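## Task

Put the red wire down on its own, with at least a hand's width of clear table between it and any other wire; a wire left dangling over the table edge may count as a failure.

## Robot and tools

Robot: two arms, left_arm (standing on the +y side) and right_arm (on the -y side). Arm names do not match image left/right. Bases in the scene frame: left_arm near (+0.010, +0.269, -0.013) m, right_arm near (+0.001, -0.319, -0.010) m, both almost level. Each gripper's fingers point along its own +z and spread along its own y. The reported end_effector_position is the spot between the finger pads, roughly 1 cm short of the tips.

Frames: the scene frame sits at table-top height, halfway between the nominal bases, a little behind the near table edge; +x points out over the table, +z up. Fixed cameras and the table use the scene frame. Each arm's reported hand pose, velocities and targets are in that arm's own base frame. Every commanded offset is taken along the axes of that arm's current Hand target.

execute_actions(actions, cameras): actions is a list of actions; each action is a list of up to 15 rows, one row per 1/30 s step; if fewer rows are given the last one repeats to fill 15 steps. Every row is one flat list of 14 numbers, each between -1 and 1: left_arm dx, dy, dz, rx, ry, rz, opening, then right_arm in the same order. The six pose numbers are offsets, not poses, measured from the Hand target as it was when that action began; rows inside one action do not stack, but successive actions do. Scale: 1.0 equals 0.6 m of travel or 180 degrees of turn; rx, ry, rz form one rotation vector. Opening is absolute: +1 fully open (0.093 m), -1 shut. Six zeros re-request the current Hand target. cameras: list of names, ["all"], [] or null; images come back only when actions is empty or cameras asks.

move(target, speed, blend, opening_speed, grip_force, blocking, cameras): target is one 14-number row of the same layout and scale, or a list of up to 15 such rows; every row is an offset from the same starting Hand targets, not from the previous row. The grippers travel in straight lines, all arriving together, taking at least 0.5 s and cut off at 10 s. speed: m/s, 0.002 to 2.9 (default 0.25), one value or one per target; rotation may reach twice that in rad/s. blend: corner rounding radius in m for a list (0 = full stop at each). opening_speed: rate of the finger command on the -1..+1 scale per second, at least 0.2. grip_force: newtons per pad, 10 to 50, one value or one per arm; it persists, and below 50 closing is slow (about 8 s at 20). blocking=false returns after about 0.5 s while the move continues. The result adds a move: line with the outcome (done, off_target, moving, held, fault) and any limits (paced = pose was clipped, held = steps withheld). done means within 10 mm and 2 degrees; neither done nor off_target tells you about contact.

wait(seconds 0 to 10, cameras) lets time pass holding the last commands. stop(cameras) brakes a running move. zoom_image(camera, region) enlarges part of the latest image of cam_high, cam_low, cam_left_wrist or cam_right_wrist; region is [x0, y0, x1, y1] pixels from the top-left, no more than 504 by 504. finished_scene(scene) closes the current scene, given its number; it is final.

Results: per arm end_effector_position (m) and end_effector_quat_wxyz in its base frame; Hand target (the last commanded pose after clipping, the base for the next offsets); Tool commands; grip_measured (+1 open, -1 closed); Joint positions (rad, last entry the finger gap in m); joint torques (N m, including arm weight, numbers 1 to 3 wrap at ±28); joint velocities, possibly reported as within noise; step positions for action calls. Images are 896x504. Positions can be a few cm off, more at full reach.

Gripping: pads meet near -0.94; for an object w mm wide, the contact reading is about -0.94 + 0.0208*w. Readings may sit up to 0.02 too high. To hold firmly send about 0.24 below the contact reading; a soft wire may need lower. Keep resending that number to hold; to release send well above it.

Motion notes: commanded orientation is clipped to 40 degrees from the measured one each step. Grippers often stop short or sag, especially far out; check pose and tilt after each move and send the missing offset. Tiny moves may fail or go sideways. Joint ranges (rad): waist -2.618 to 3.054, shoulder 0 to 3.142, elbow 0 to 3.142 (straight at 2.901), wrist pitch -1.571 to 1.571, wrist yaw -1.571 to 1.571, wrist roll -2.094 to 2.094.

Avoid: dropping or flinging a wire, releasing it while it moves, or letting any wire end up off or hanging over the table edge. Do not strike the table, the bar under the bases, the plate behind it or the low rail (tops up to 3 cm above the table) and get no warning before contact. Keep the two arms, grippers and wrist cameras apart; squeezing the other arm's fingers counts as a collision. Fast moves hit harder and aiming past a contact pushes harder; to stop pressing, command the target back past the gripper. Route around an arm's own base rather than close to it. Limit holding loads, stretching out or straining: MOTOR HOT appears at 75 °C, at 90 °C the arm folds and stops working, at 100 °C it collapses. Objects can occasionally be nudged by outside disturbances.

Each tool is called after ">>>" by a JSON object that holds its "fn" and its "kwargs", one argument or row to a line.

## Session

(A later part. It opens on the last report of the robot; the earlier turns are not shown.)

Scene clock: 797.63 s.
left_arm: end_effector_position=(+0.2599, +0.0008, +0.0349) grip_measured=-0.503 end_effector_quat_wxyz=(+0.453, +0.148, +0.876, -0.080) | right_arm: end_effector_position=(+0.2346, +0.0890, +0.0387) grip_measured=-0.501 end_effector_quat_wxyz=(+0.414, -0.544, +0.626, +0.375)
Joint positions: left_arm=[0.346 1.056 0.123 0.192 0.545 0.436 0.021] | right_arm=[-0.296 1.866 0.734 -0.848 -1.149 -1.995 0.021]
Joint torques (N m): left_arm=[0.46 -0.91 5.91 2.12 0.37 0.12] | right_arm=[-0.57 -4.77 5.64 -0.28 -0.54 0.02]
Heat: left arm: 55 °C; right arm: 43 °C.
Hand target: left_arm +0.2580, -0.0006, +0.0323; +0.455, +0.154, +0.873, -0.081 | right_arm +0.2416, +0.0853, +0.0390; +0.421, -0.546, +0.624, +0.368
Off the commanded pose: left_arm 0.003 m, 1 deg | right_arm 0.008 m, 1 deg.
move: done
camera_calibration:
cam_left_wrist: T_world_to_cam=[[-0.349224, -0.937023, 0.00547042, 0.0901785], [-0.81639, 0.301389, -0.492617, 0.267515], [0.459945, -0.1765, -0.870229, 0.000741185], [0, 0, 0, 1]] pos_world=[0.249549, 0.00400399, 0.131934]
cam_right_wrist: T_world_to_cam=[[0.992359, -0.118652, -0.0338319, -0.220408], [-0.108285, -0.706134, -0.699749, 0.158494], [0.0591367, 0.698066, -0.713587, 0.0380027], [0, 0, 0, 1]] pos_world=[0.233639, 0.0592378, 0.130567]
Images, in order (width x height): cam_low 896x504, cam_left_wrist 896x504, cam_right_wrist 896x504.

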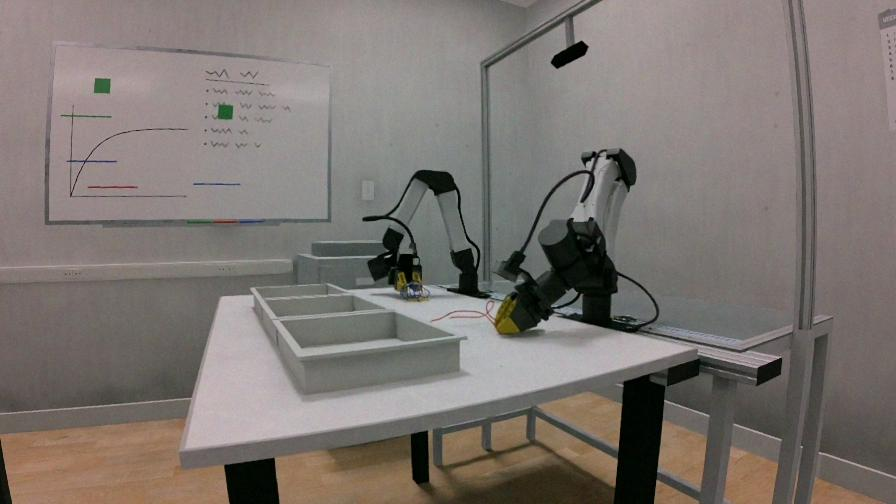

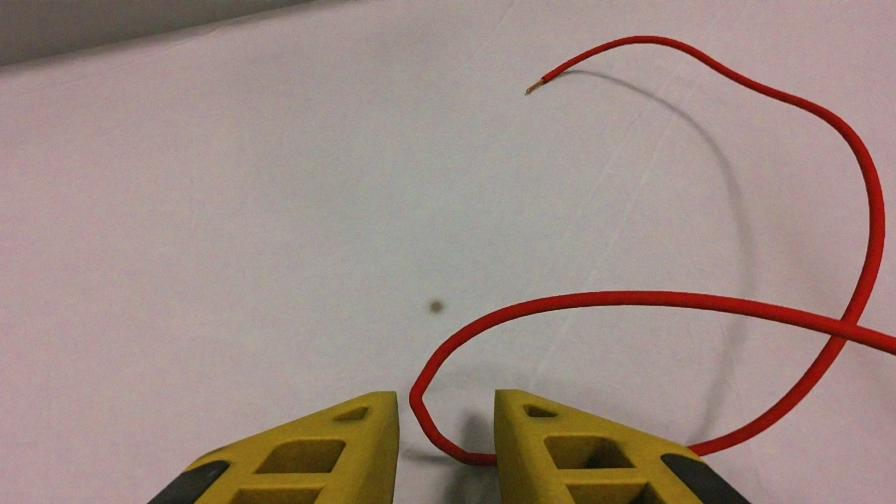

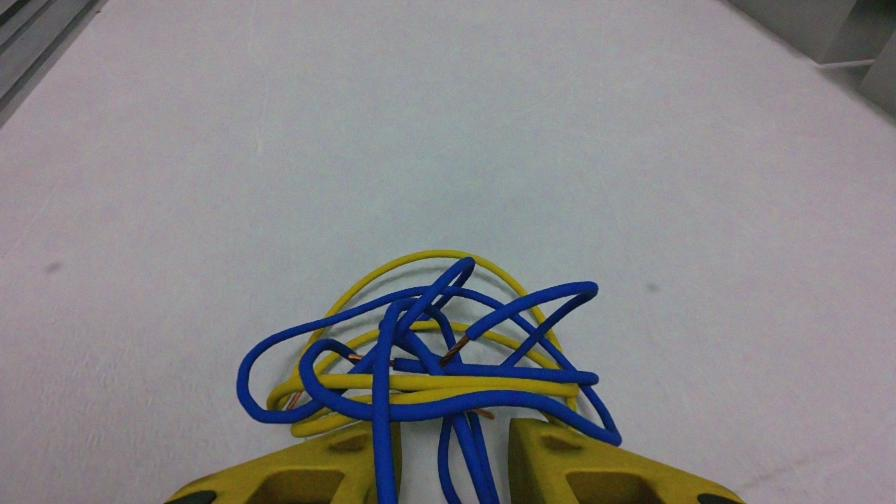

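>>> {"fn": "move", "kwargs": {
  "target": [-0.02, 0, -0.18, 0, 0, 0, -0.5, -0.005, 0, -0.13, 0, 0, 0, -0.5],
  "cameras": ["all"],
  "speed": 0.12
}}

>>> {"fn": "zoom_image", "kwargs": {
  "camera": "cam_high",
  "region": [300, 260, 600, 400]
}}

Scene clock: 804.20 s.
left_arm: end_effector_position=(+0.1769, +0.0231, +0.0902) grip_measured=-0.503 end_effector_quat_wxyz=(+0.441, +0.142, +0.882, -0.092) | right_arm: end_effector_position=(+0.2267, +0.0202, +0.0631) grip_measured=-0.501 end_effector_quat_wxyz=(+0.376, -0.504, +0.700, +0.337)
Joint positions: left_arm=[0.956 0.665 0.362 -0.945 0.893 1.119 0.021] | right_arm=[-0.563 1.786 0.846 -1.176 -0.961 -2.1 0.021]
Joint torques (N m): left_arm=[0.68 1.73 11.85 0.97 0.73 0.17] | right_arm=[-0.39 -7.58 6.63 -0.7 -0.43 -0.01]
Heat: left arm: 55 °C; right arm: 43 °C.
Hand target: left_arm +0.1813, +0.0275, +0.1040; +0.455, +0.154, +0.873, -0.080 | right_arm +0.2321, +0.0148, +0.0711; +0.421, -0.546, +0.624, +0.368
Off the commanded pose: left_arm 0.015 m, 3 deg | right_arm 0.011 m, 12 deg.
joint sent to its limit (right arm) — joint 6 (wrist roll), lower limit. The joint targets are off in orientation, not in position.
move: off_target (left_arm, right_arm)
camera_calibration:
cam_left_wrist: T_world_to_cam=[[-0.348298, -0.936668, 0.036631, 0.0788129], [-0.831231, 0.290556, -0.473954, 0.221465], [0.433294, -0.195526, -0.879787, 0.0971572], [0, 0, 0, 1]] pos_world=[0.169441, 0.0284703, 0.187555]
cam_right_wrist: T_world_to_cam=[[0.95999, -0.257379, -0.11034, -0.204869], [-0.270912, -0.753838, -0.598611, 0.157557], [0.0708917, 0.604553, -0.793404, 0.10819], [0, 0, 0, 1]] pos_world=[0.231687, 0.000636703, 0.157549]

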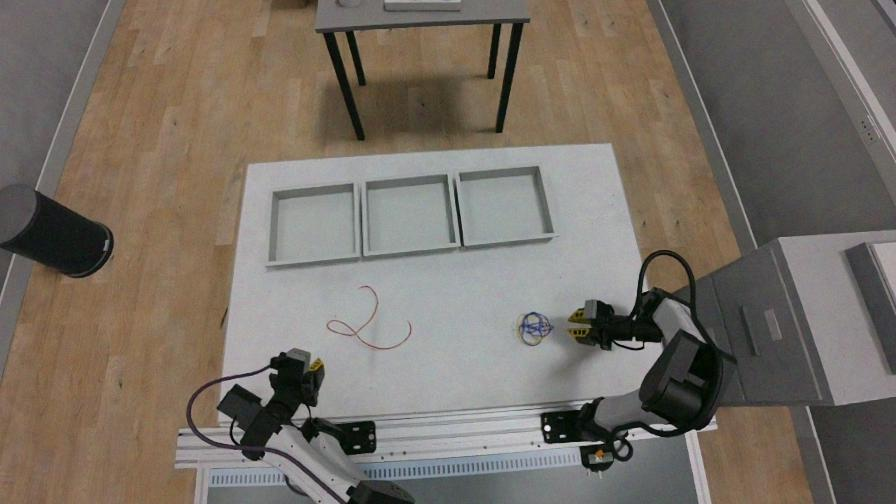

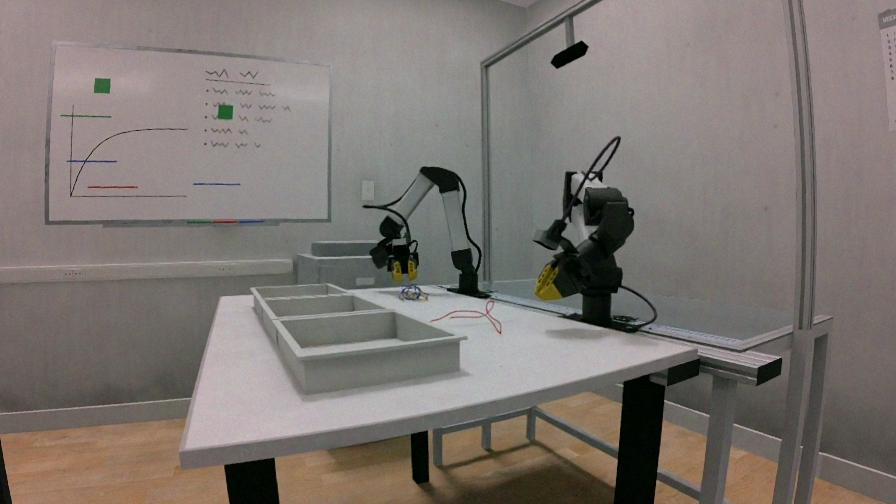

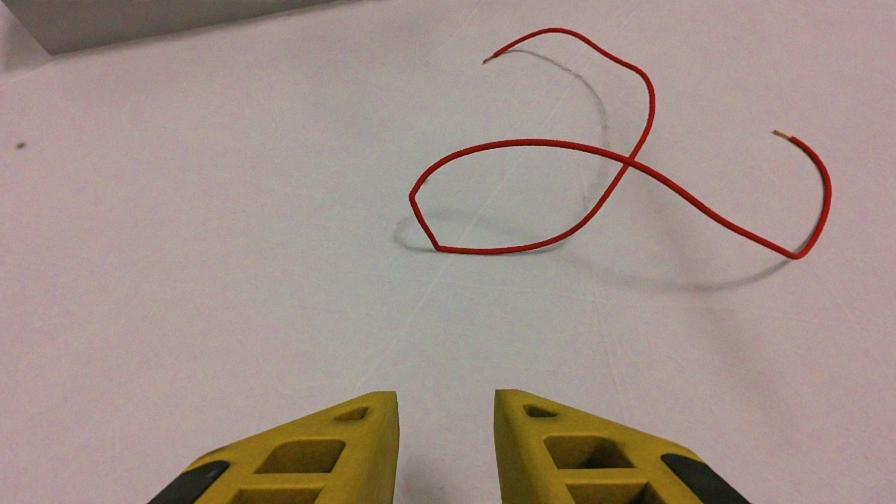

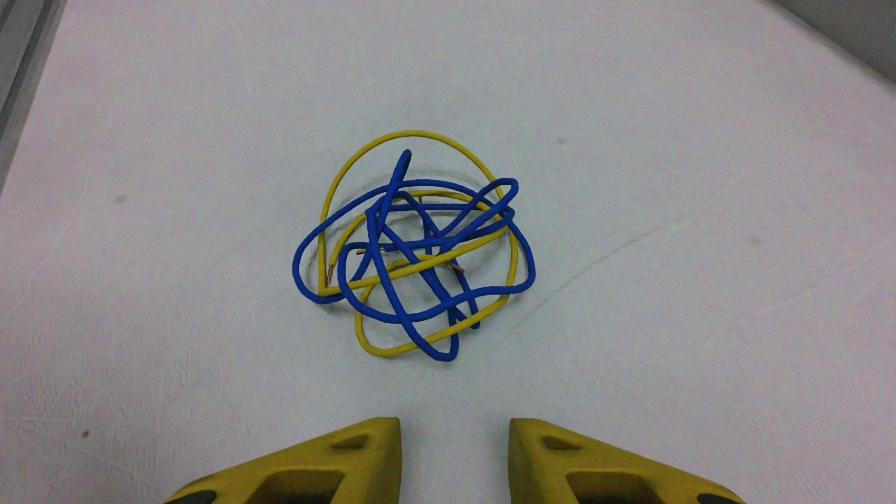

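Scaled by 1.680 from the camera's 896x504 image, which has a finer 1280x720 frame.

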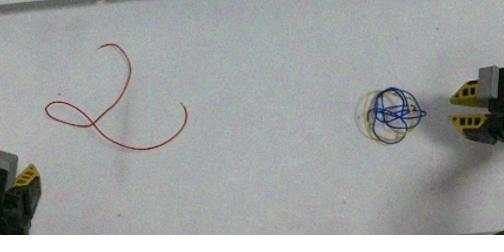

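>>> {"fn": "finished_scene", "kwargs": {
  "scene": 1
}}

The scene is finished: the task was done.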